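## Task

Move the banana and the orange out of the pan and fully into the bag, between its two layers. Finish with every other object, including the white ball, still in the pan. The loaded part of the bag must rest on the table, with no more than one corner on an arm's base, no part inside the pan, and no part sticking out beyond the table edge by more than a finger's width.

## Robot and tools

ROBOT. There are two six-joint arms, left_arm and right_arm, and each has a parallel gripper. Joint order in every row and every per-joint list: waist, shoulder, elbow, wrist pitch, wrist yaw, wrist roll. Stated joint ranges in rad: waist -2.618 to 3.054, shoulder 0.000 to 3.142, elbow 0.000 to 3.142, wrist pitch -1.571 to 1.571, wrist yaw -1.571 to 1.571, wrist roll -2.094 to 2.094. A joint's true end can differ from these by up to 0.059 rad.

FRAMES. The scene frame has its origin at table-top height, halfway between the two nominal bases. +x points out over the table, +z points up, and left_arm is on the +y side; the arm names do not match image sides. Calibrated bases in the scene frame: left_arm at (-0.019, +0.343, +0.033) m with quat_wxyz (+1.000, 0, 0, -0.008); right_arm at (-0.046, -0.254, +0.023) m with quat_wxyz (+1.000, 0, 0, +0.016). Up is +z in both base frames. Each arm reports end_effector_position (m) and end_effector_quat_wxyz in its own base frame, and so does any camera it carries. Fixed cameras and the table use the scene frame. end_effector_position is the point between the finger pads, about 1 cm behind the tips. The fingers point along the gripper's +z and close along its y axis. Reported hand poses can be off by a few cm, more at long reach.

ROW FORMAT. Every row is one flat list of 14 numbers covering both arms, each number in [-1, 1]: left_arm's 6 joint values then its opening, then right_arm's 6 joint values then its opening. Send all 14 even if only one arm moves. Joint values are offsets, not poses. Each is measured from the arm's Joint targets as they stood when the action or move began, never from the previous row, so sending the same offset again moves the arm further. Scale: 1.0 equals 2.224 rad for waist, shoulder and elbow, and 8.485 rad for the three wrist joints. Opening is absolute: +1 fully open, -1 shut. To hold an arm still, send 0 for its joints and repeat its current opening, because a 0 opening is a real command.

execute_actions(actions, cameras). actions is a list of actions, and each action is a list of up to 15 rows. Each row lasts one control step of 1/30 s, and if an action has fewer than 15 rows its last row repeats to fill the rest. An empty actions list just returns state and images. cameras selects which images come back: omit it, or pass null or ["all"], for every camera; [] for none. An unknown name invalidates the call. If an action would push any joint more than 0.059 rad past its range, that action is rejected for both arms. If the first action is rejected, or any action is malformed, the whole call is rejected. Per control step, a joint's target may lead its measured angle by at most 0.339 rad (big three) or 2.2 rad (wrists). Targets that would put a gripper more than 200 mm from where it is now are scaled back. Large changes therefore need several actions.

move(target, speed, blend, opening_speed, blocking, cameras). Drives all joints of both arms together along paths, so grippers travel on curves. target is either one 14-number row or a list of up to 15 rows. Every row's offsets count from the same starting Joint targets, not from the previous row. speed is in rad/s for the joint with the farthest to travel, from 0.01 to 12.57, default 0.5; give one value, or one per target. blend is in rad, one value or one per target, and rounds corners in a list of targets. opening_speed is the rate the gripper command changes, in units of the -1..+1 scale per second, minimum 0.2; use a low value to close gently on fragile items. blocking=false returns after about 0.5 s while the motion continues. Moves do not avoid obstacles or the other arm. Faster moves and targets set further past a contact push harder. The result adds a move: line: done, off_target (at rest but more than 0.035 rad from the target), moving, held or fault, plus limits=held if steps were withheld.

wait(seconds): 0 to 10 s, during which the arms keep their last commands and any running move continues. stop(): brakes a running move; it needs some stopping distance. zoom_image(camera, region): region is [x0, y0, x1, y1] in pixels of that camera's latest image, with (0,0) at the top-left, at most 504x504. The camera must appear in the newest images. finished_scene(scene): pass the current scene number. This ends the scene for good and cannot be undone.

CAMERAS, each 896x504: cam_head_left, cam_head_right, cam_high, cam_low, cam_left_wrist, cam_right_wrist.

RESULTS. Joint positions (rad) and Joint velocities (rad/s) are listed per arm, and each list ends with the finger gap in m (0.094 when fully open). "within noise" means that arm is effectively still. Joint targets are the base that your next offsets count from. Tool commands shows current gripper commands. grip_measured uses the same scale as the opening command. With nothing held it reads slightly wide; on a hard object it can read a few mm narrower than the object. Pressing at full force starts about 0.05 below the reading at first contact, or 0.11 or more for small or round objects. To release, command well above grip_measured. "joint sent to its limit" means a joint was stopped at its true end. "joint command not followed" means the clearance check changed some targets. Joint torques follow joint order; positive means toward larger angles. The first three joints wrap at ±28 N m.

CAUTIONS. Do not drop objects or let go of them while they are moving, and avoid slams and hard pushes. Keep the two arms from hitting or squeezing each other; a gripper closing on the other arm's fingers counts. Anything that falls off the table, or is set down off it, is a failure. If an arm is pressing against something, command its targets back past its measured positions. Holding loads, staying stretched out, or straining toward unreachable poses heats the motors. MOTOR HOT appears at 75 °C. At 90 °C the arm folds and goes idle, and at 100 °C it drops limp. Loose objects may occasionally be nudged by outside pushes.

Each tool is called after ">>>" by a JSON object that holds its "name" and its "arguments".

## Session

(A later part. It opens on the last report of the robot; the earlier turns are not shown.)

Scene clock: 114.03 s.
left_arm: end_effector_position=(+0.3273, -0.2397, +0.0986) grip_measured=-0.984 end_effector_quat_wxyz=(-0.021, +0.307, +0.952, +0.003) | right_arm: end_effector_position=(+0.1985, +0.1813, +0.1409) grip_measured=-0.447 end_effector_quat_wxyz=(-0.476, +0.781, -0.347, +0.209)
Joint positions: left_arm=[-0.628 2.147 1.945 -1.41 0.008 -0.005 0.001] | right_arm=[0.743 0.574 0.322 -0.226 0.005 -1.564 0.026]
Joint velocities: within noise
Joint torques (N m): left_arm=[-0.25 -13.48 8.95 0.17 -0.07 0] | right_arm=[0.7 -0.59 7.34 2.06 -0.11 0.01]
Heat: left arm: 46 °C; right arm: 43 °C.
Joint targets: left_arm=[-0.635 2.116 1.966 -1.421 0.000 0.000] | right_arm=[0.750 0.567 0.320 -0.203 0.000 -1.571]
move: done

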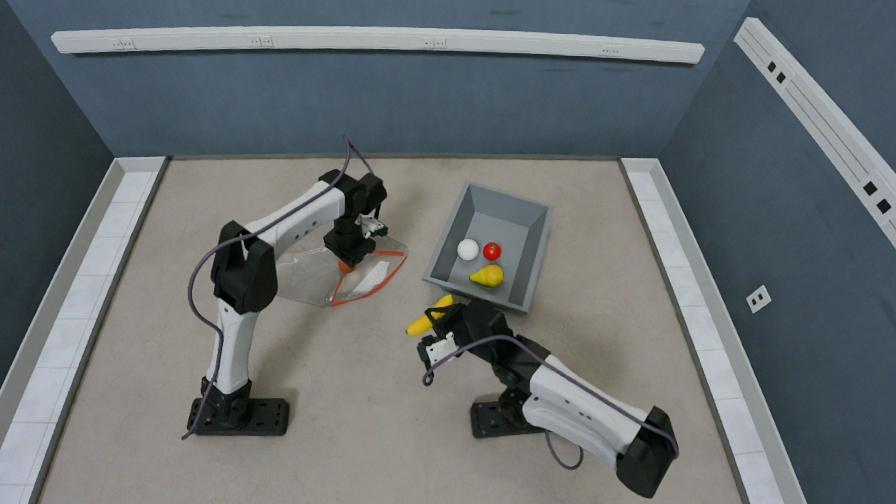

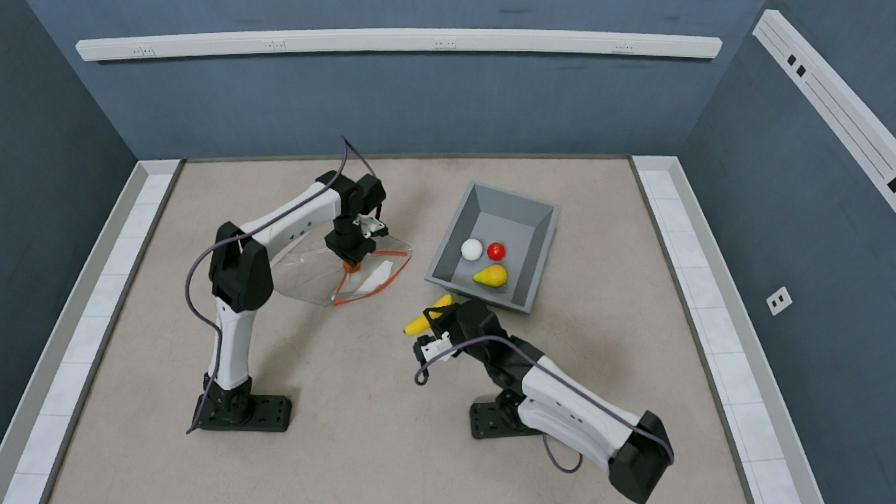

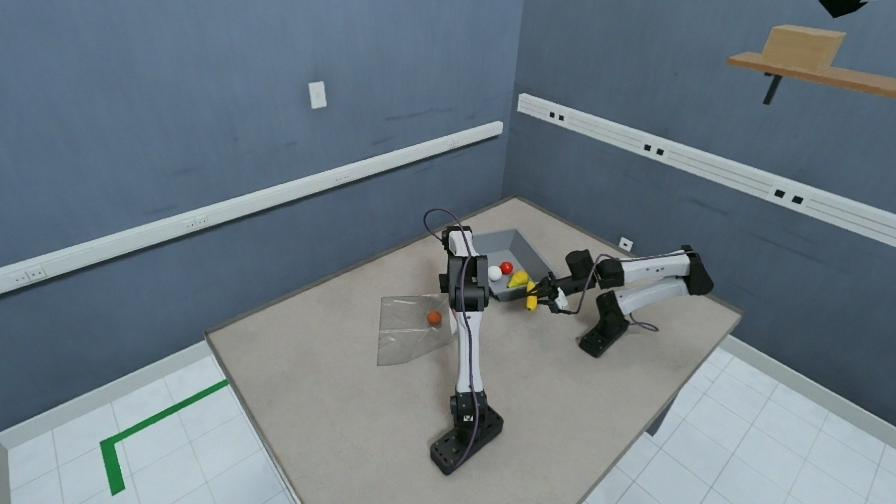

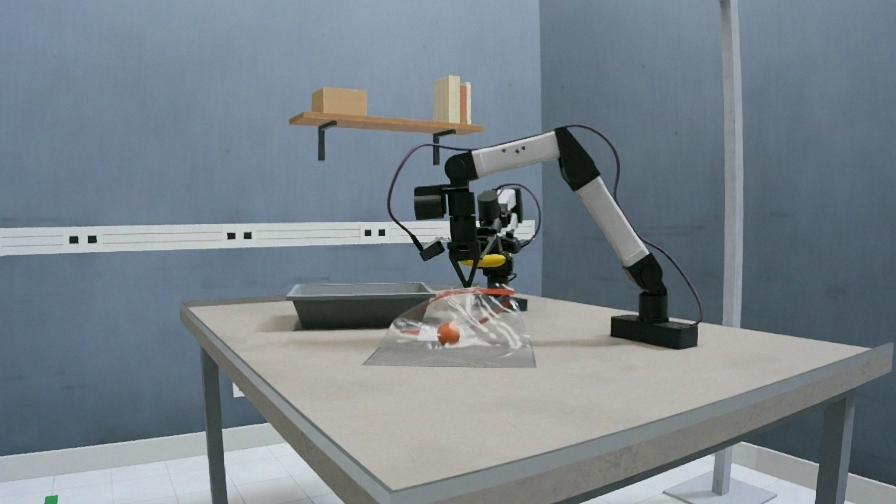

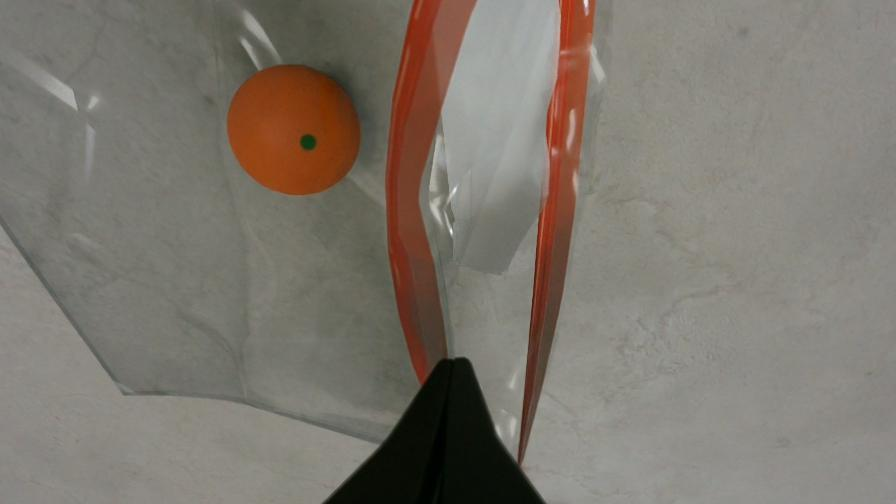

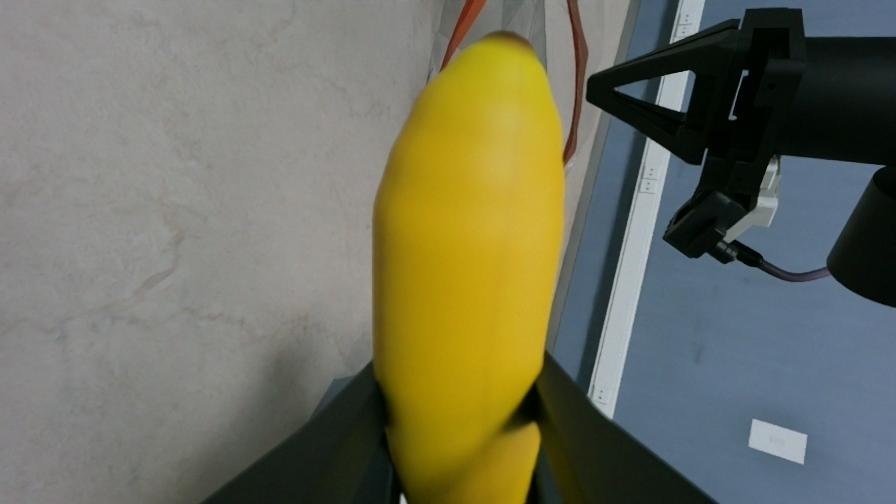

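>>> {"name": "move", "arguments": {"target": [0,0,0,0,0,0,-1,-0.0225,0.6138,0.0607,0.1626,0,0,-0.6], "speed": 0.5}}

Scene clock: 118.63 s.
left_arm: end_effector_position=(+0.3273, -0.2397, +0.0986) grip_measured=-0.984 end_effector_quat_wxyz=(-0.021, +0.307, +0.952, +0.003) | right_arm: end_effector_position=(+0.3221, +0.2745, +0.0408) grip_measured=-0.447 end_effector_quat_wxyz=(-0.526, +0.739, -0.344, +0.242)
Joint positions: left_arm=[-0.628 2.147 1.945 -1.41 0.008 -0.005 0.001] | right_arm=[0.708 1.924 0.435 1.152 0.005 -1.565 0.026]
Joint velocities: within noise
Joint torques (N m): left_arm=[-0.32 -13.53 8.98 0.17 -0.07 0] | right_arm=[-0.68 -6.06 5.64 2.12 -0.09 0.05]
Heat: left arm: 46 °C; right arm: 41 °C.
Joint targets: left_arm=[-0.635 2.116 1.966 -1.421 0.000 0.000] | right_arm=[0.700 1.932 0.455 1.177 0.000 -1.571]
move: done

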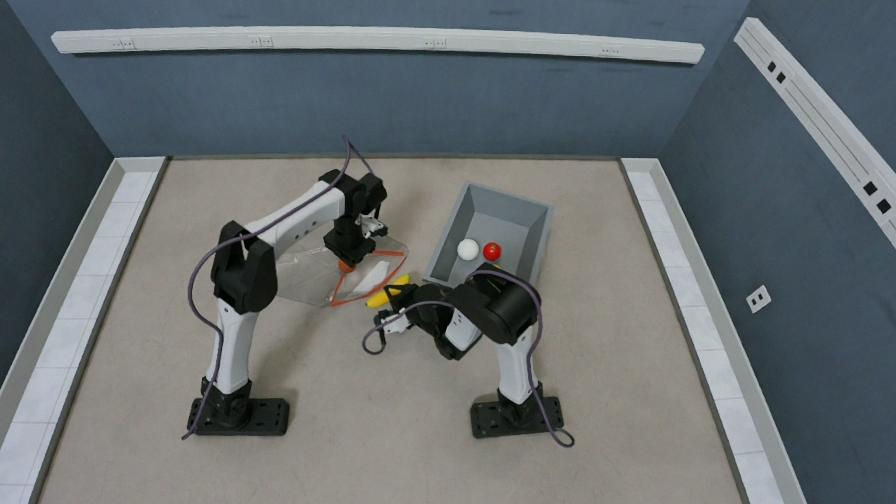

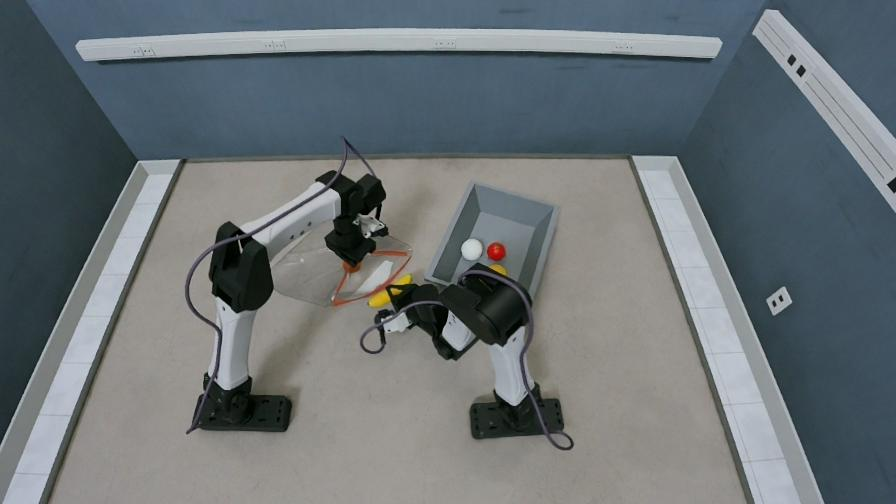

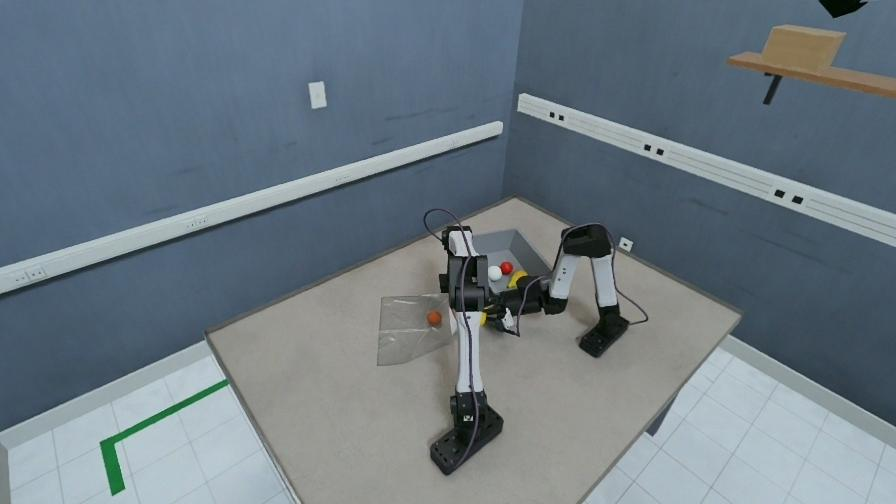

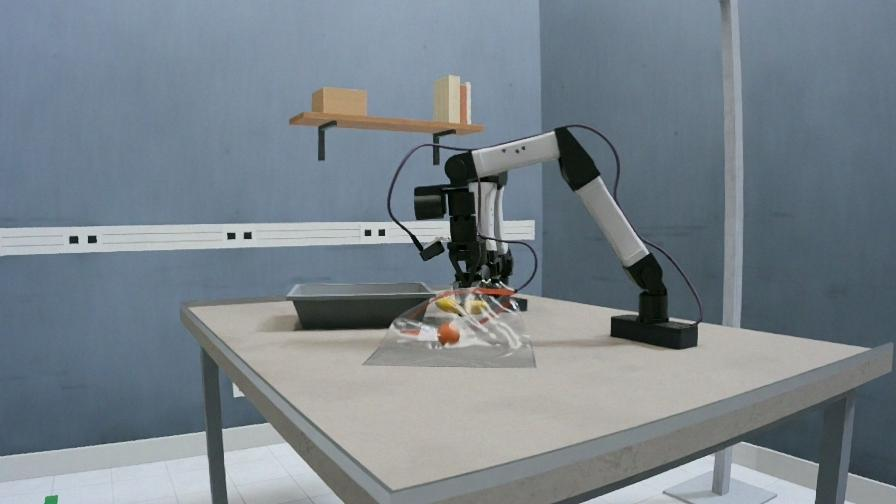

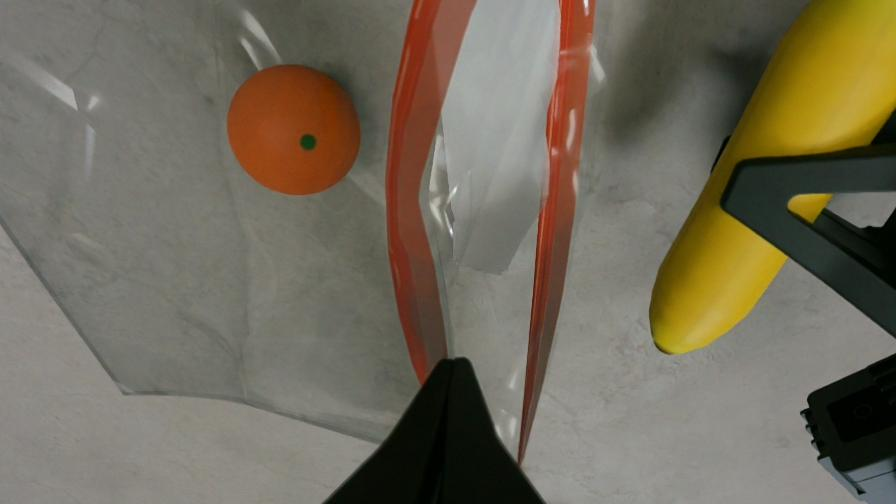

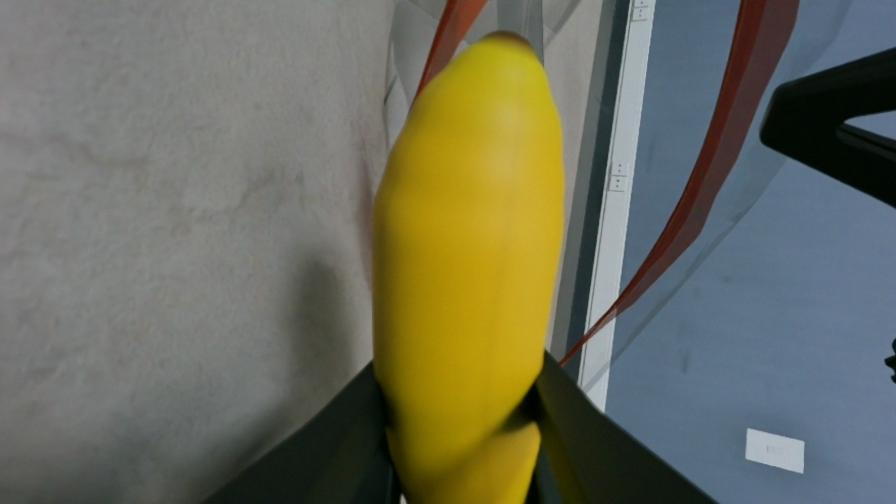

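>>> {"name": "move", "arguments": {"target": [[0,0,0,0,0,0,-1,0.0135,0.0642,0.0011,0.0165,0,0,-0.6],[0,0,0,0,0,0,-1,0.0135,0.1194,0.1355,-0.0042,0,0,-0.6]], "speed": 0.2, "blend": 0.02}}

Scene clock: 122.23 s.
left_arm: end_effector_position=(+0.3273, -0.2397, +0.0986) grip_measured=-0.984 end_effector_quat_wxyz=(-0.021, +0.307, +0.952, +0.003) | right_arm: end_effector_position=(+0.3722, +0.3279, +0.0184) grip_measured=-0.447 end_effector_quat_wxyz=(-0.537, +0.735, -0.335, +0.242)
Joint positions: left_arm=[-0.628 2.147 1.945 -1.41 0.008 -0.005 0.001] | right_arm=[0.724 2.184 0.738 1.135 0.005 -1.565 0.026]
Joint velocities: within noise
Joint torques (N m): left_arm=[-0.25 -13.5 8.96 0.18 -0.07 0] | right_arm=[0.69 -7.88 5.7 1.99 -0.09 0.06]
Heat: left arm: 46 °C; right arm: 41 °C.
Joint targets: left_arm=[-0.635 2.116 1.966 -1.421 0.000 0.000] | right_arm=[0.730 2.197 0.756 1.141 0.000 -1.571]
move: done

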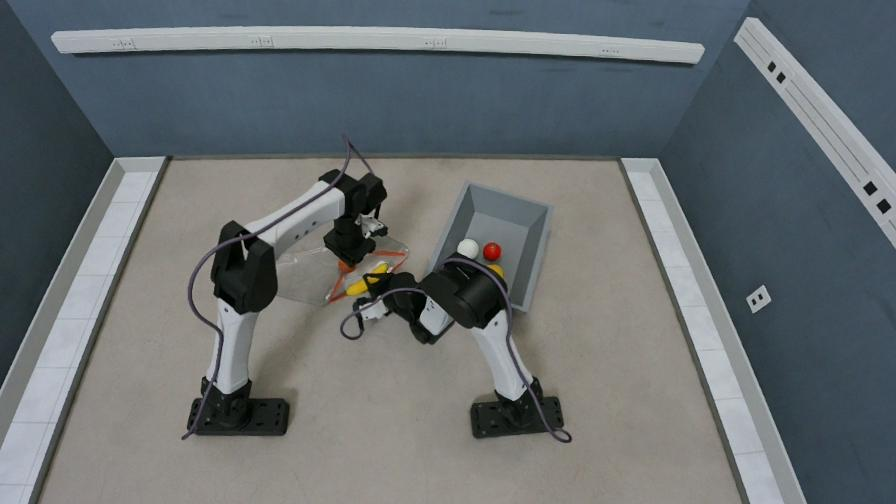

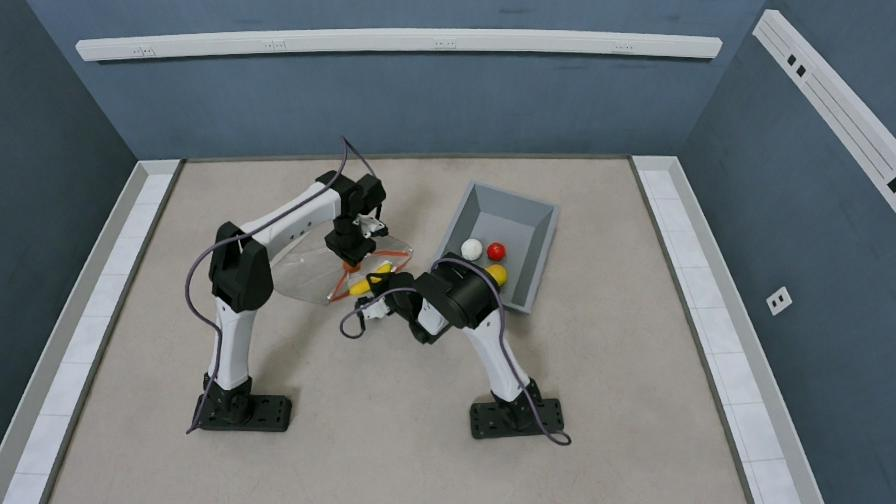

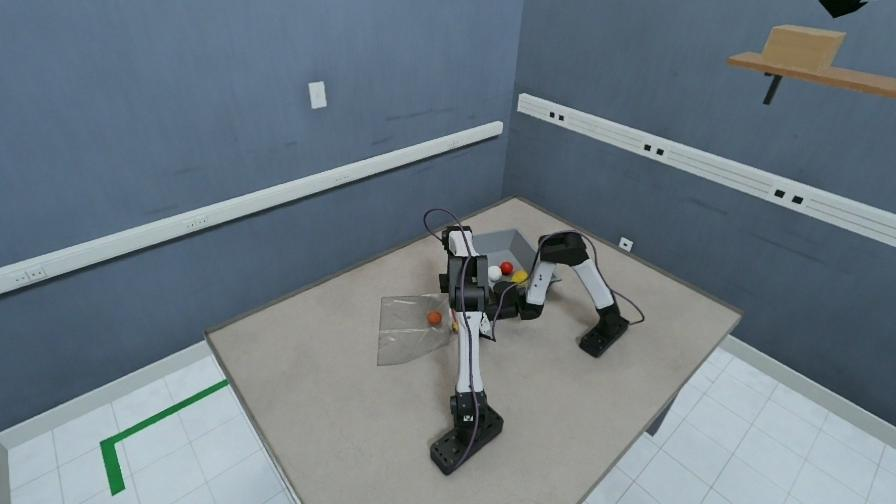

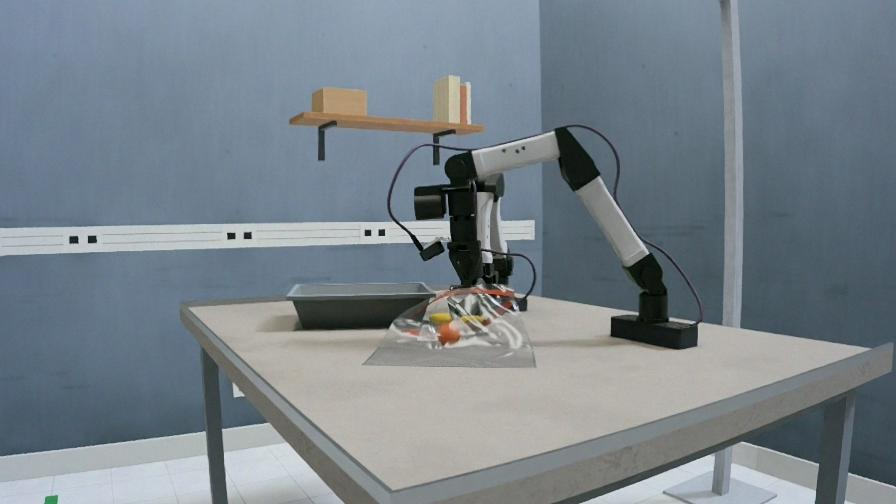

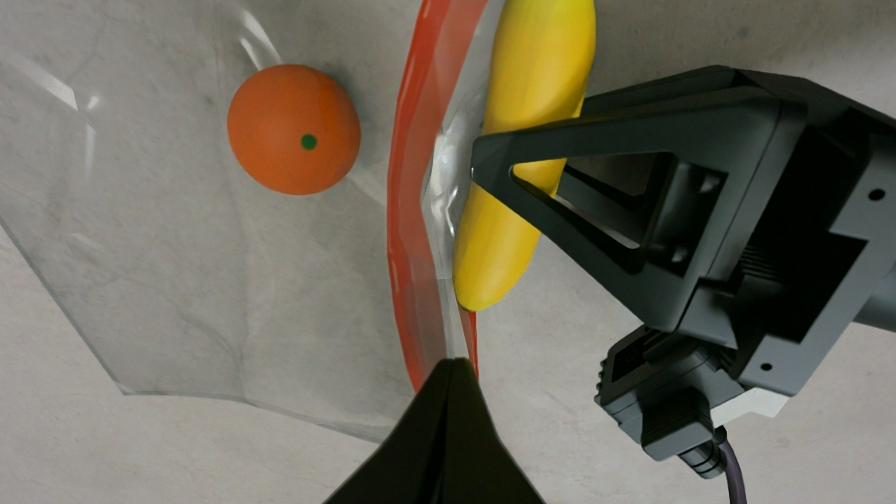

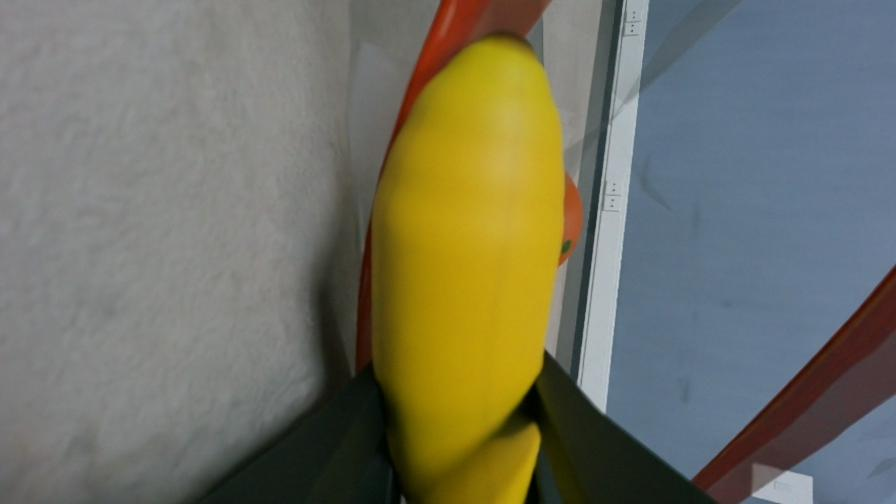

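>>> {"name": "move", "arguments": {"target": [0,0,0,0,0,0,-1,0,0.0502,0.1036,-0.014,0,0,-0.6], "speed": 0.15}}

Scene clock: 124.57 s.
left_arm: end_effector_position=(+0.3273, -0.2397, +0.0986) grip_measured=-0.984 end_effector_quat_wxyz=(-0.021, +0.307, +0.952, +0.003) | right_arm: end_effector_position=(+0.4095, +0.3608, +0.0124) grip_measured=-0.447 end_effector_quat_wxyz=(-0.537, +0.735, -0.336, +0.242)
Joint positions: left_arm=[-0.628 2.147 1.945 -1.41 0.008 -0.005 0.001] | right_arm=[0.724 2.294 0.965 1.017 0.005 -1.565 0.026]
Joint velocities: within noise
Joint torques (N m): left_arm=[-0.28 -13.46 8.99 0.18 -0.08 0] | right_arm=[0.68 -9.14 6.58 1.96 -0.09 0.06]
Heat: left arm: 46 °C; right arm: 41 °C.
Joint targets: left_arm=[-0.635 2.116 1.966 -1.421 0.000 0.000] | right_arm=[0.730 2.309 0.986 1.022 0.000 -1.570]
move: done

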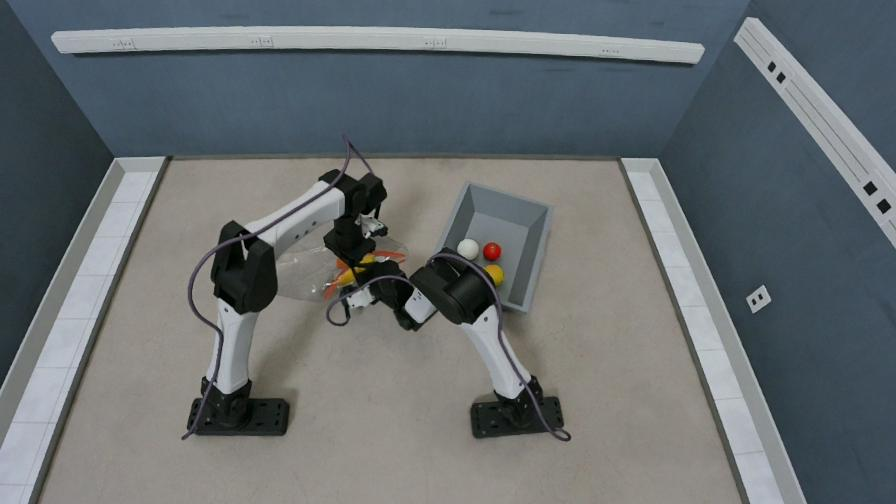

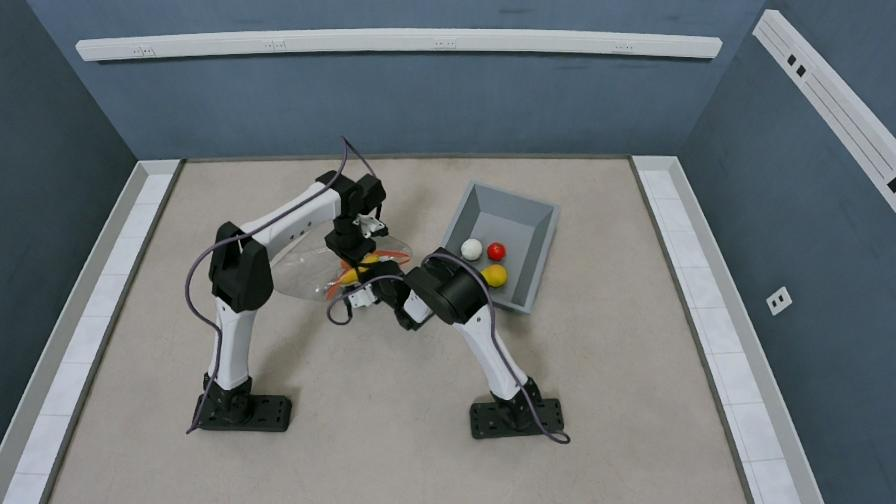

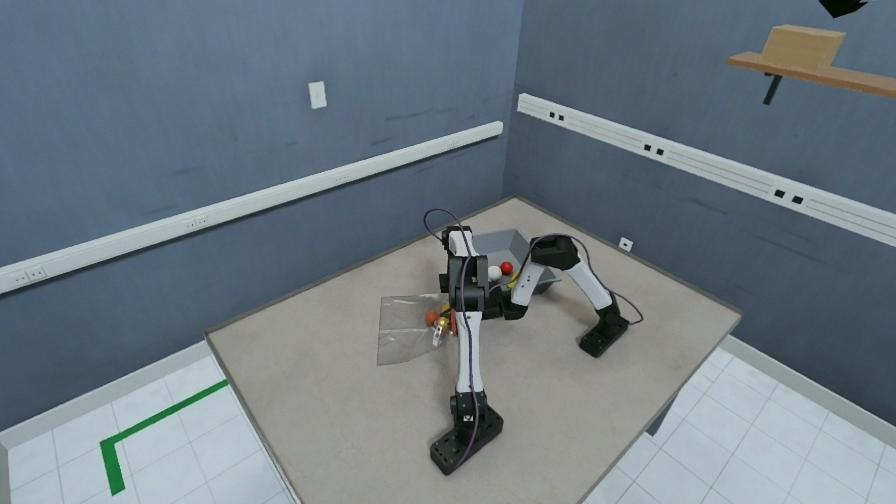

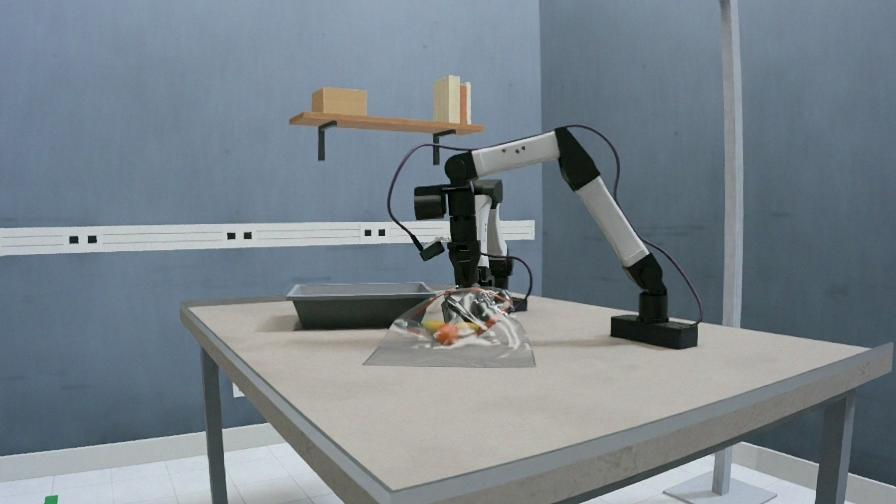

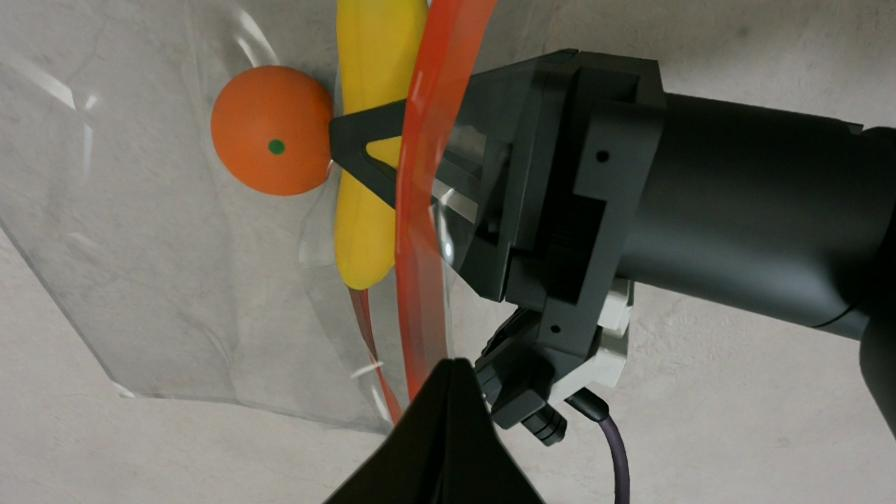

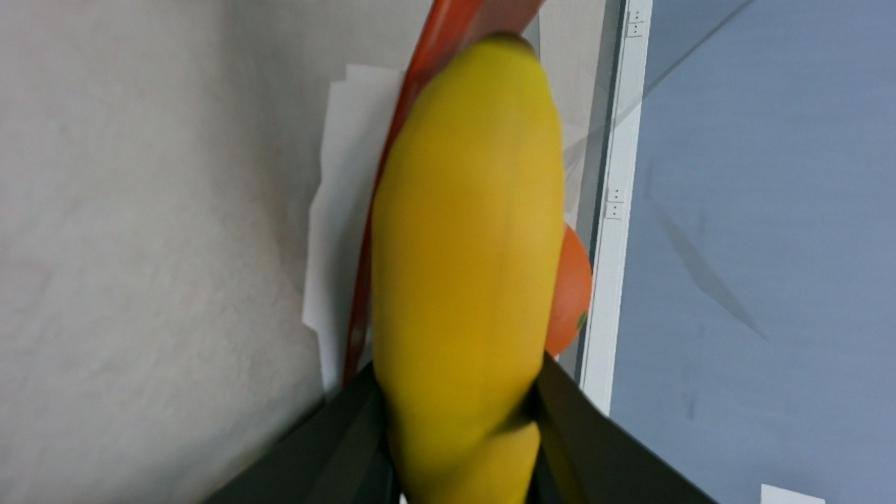

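>>> {"name": "move", "arguments": {"target": [[0,0,0,0,0,0,-1,0,-0.0502,-0.1036,0.014,0,0,-0.6],[0,0,0,0,0,0,-1,0,-0.1053,-0.2377,0.0348,0,0,-0.6]], "speed": 0.2, "blend": 0.02}}

>>> {"name": "zoom_image", "arguments": {"camera": "cam_head_left", "region": [260, 210, 440, 320]}}

Scene clock: 128.30 s.
left_arm: end_effector_position=(+0.3273, -0.2397, +0.0986) grip_measured=-0.984 end_effector_quat_wxyz=(-0.021, +0.307, +0.952, +0.003) | right_arm: end_effector_position=(+0.3199, +0.2816, +0.0036) grip_measured=-0.447 end_effector_quat_wxyz=(-0.518, +0.749, -0.339, +0.236)
Joint positions: left_arm=[-0.628 2.147 1.945 -1.41 0.008 -0.005 0.001] | right_arm=[0.724 2.114 0.461 1.293 0.005 -1.572 0.026]
Joint velocities: within noise
Joint torques (N m): left_arm=[-0.31 -13.49 9.01 0.17 -0.07 -0.01] | right_arm=[0.66 -10.88 2.54 2.13 -0.1 0.12]
Heat: left arm: 47 °C; right arm: 41 °C.
Joint targets: left_arm=[-0.635 2.116 1.966 -1.421 0.000 0.000] | right_arm=[0.730 2.075 0.458 1.318 0.000 -1.571]
move: off_target (right_arm); right_arm: the shoulder is farthest, 0.040 rad from its target

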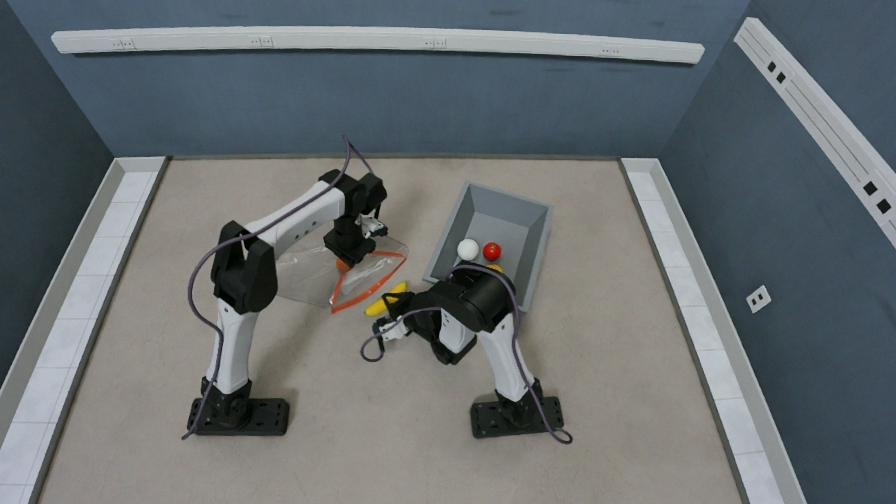

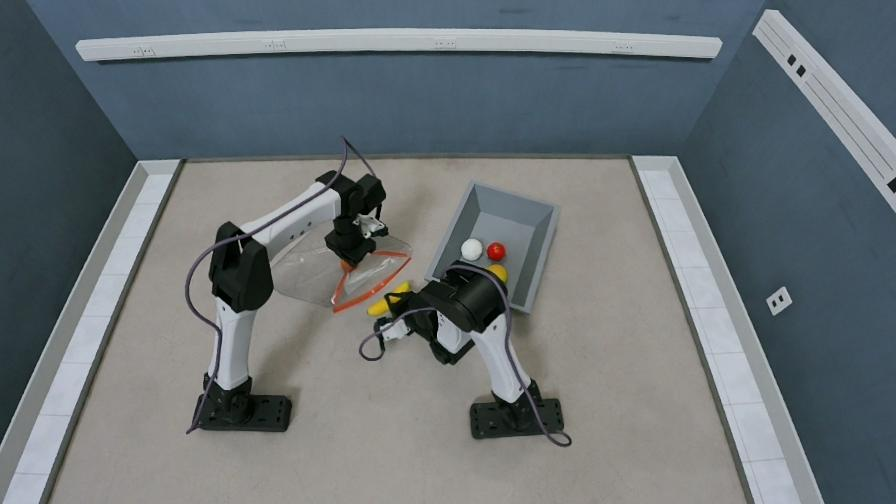

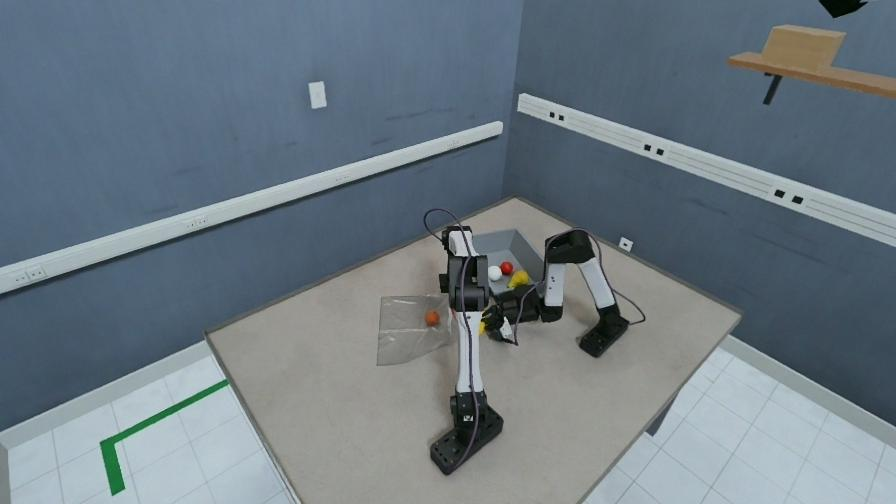

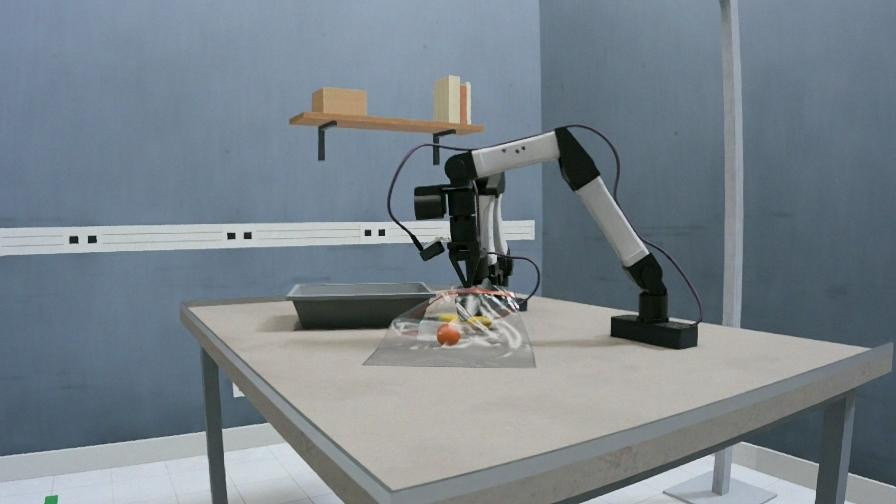

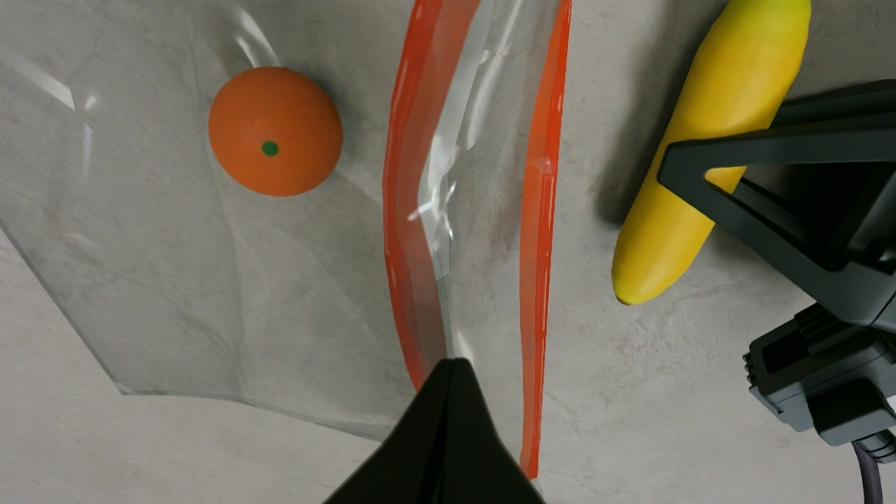

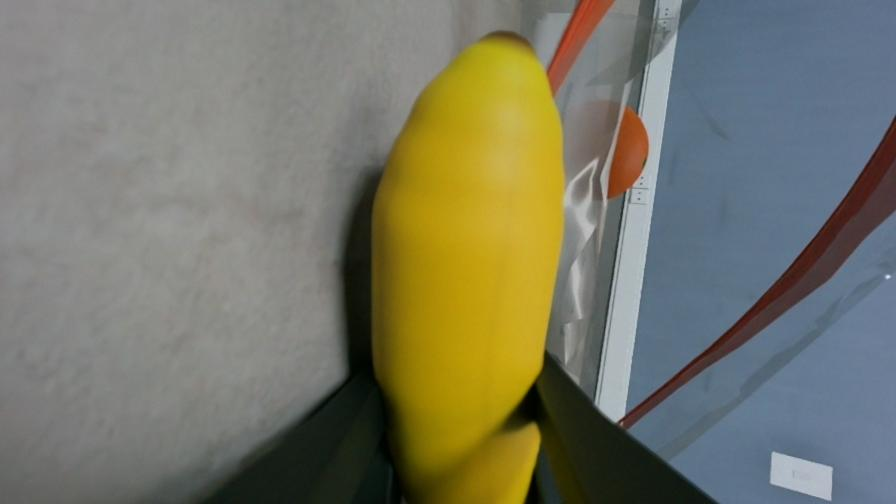

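Scaled by 2.800 from the camera's 896x504 image, which has a finer 1280x720 frame.

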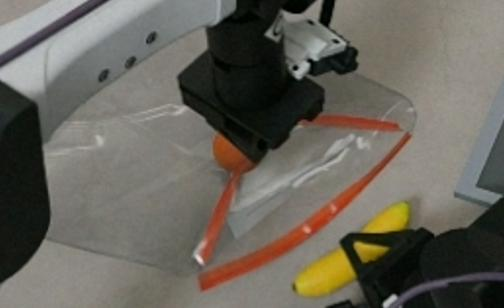

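>>> {"name": "move", "arguments": {"target": [[0,0,0,0,0,0,-1,0,-0.0643,-0.0013,-0.0166,0,0,-0.6],[0,0,0,0,0,0,-1,0,0.0088,0.1325,-0.0326,0,0,-0.6]], "speed": 0.2, "blend": 0.01, "cameras": ["cam_head_left","cam_low","cam_left_wrist","cam_right_wrist"]}}

>>> {"name": "zoom_image", "arguments": {"camera": "cam_low", "region": [340, 260, 560, 384]}}

Scene clock: 131.47 s.
left_arm: end_effector_position=(+0.3273, -0.2397, +0.0986) grip_measured=-0.984 end_effector_quat_wxyz=(-0.021, +0.307, +0.952, +0.003) | right_arm: end_effector_position=(+0.3716, +0.3273, +0.0416) grip_measured=-0.447 end_effector_quat_wxyz=(-0.534, +0.737, -0.334, +0.243)
Joint positions: left_arm=[-0.628 2.147 1.945 -1.41 0.008 -0.005 0.001] | right_arm=[0.724 2.082 0.732 1.034 0.005 -1.572 0.026]
Joint velocities: within noise
Joint torques (N m): left_arm=[-0.28 -13.46 8.98 0.18 -0.07 0] | right_arm=[0.69 -7.68 6.41 1.99 -0.1 0.12]
Heat: left arm: 47 °C; right arm: 41 °C.
Joint targets: left_arm=[-0.635 2.116 1.966 -1.421 0.000 0.000] | right_arm=[0.730 2.095 0.752 1.041 0.000 -1.571]
move: done
Images, in order (width x height): cam_head_left 896x504, cam_low 896x504, cam_left_wrist 896x504, cam_right_wrist 896x504.

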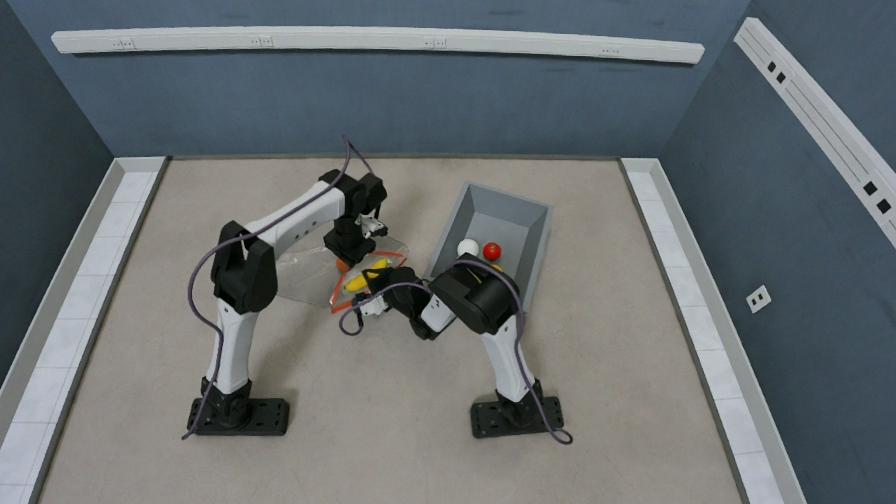

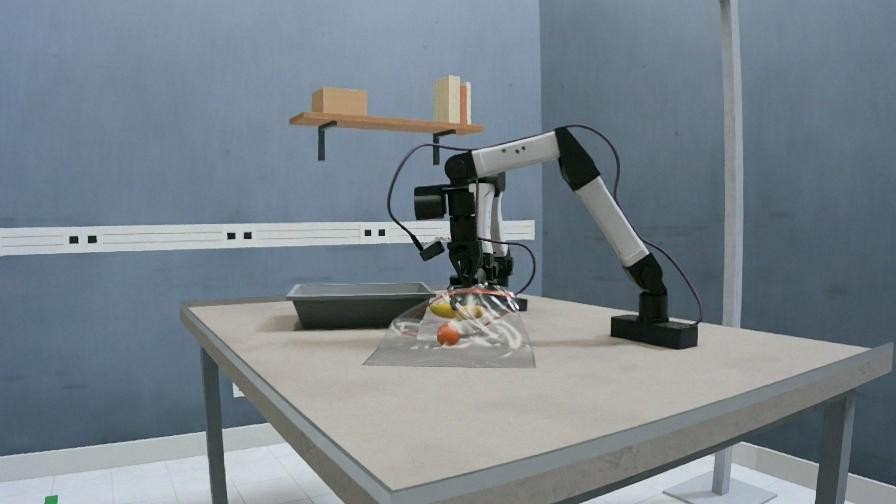

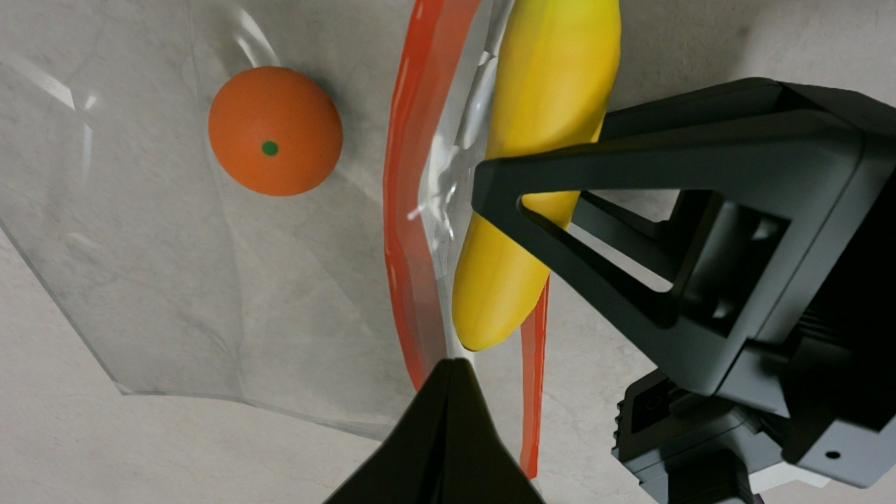

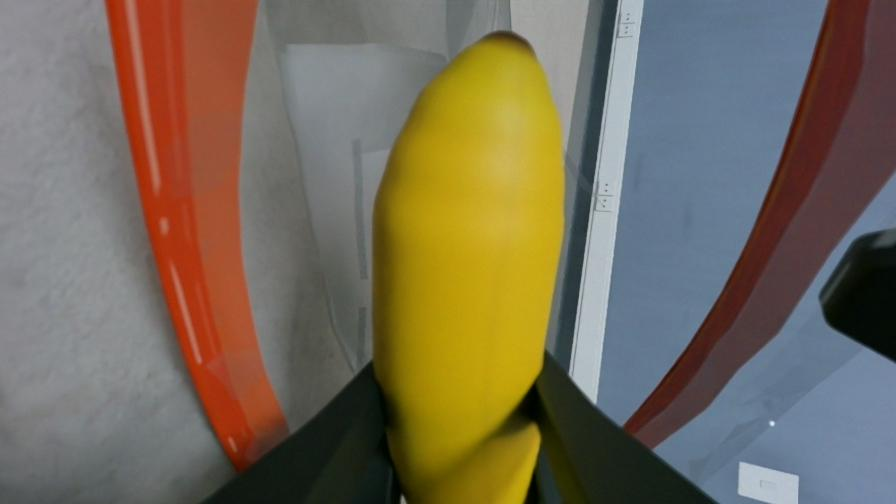

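Scaled by 2.291 from the camera's 896x504 image, which has a finer 1280x720 frame.

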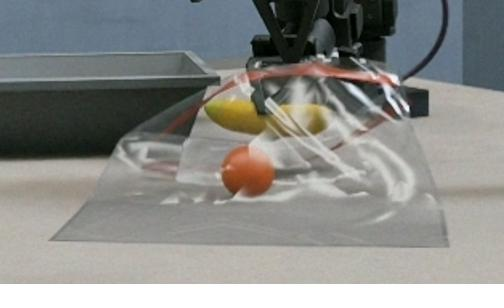

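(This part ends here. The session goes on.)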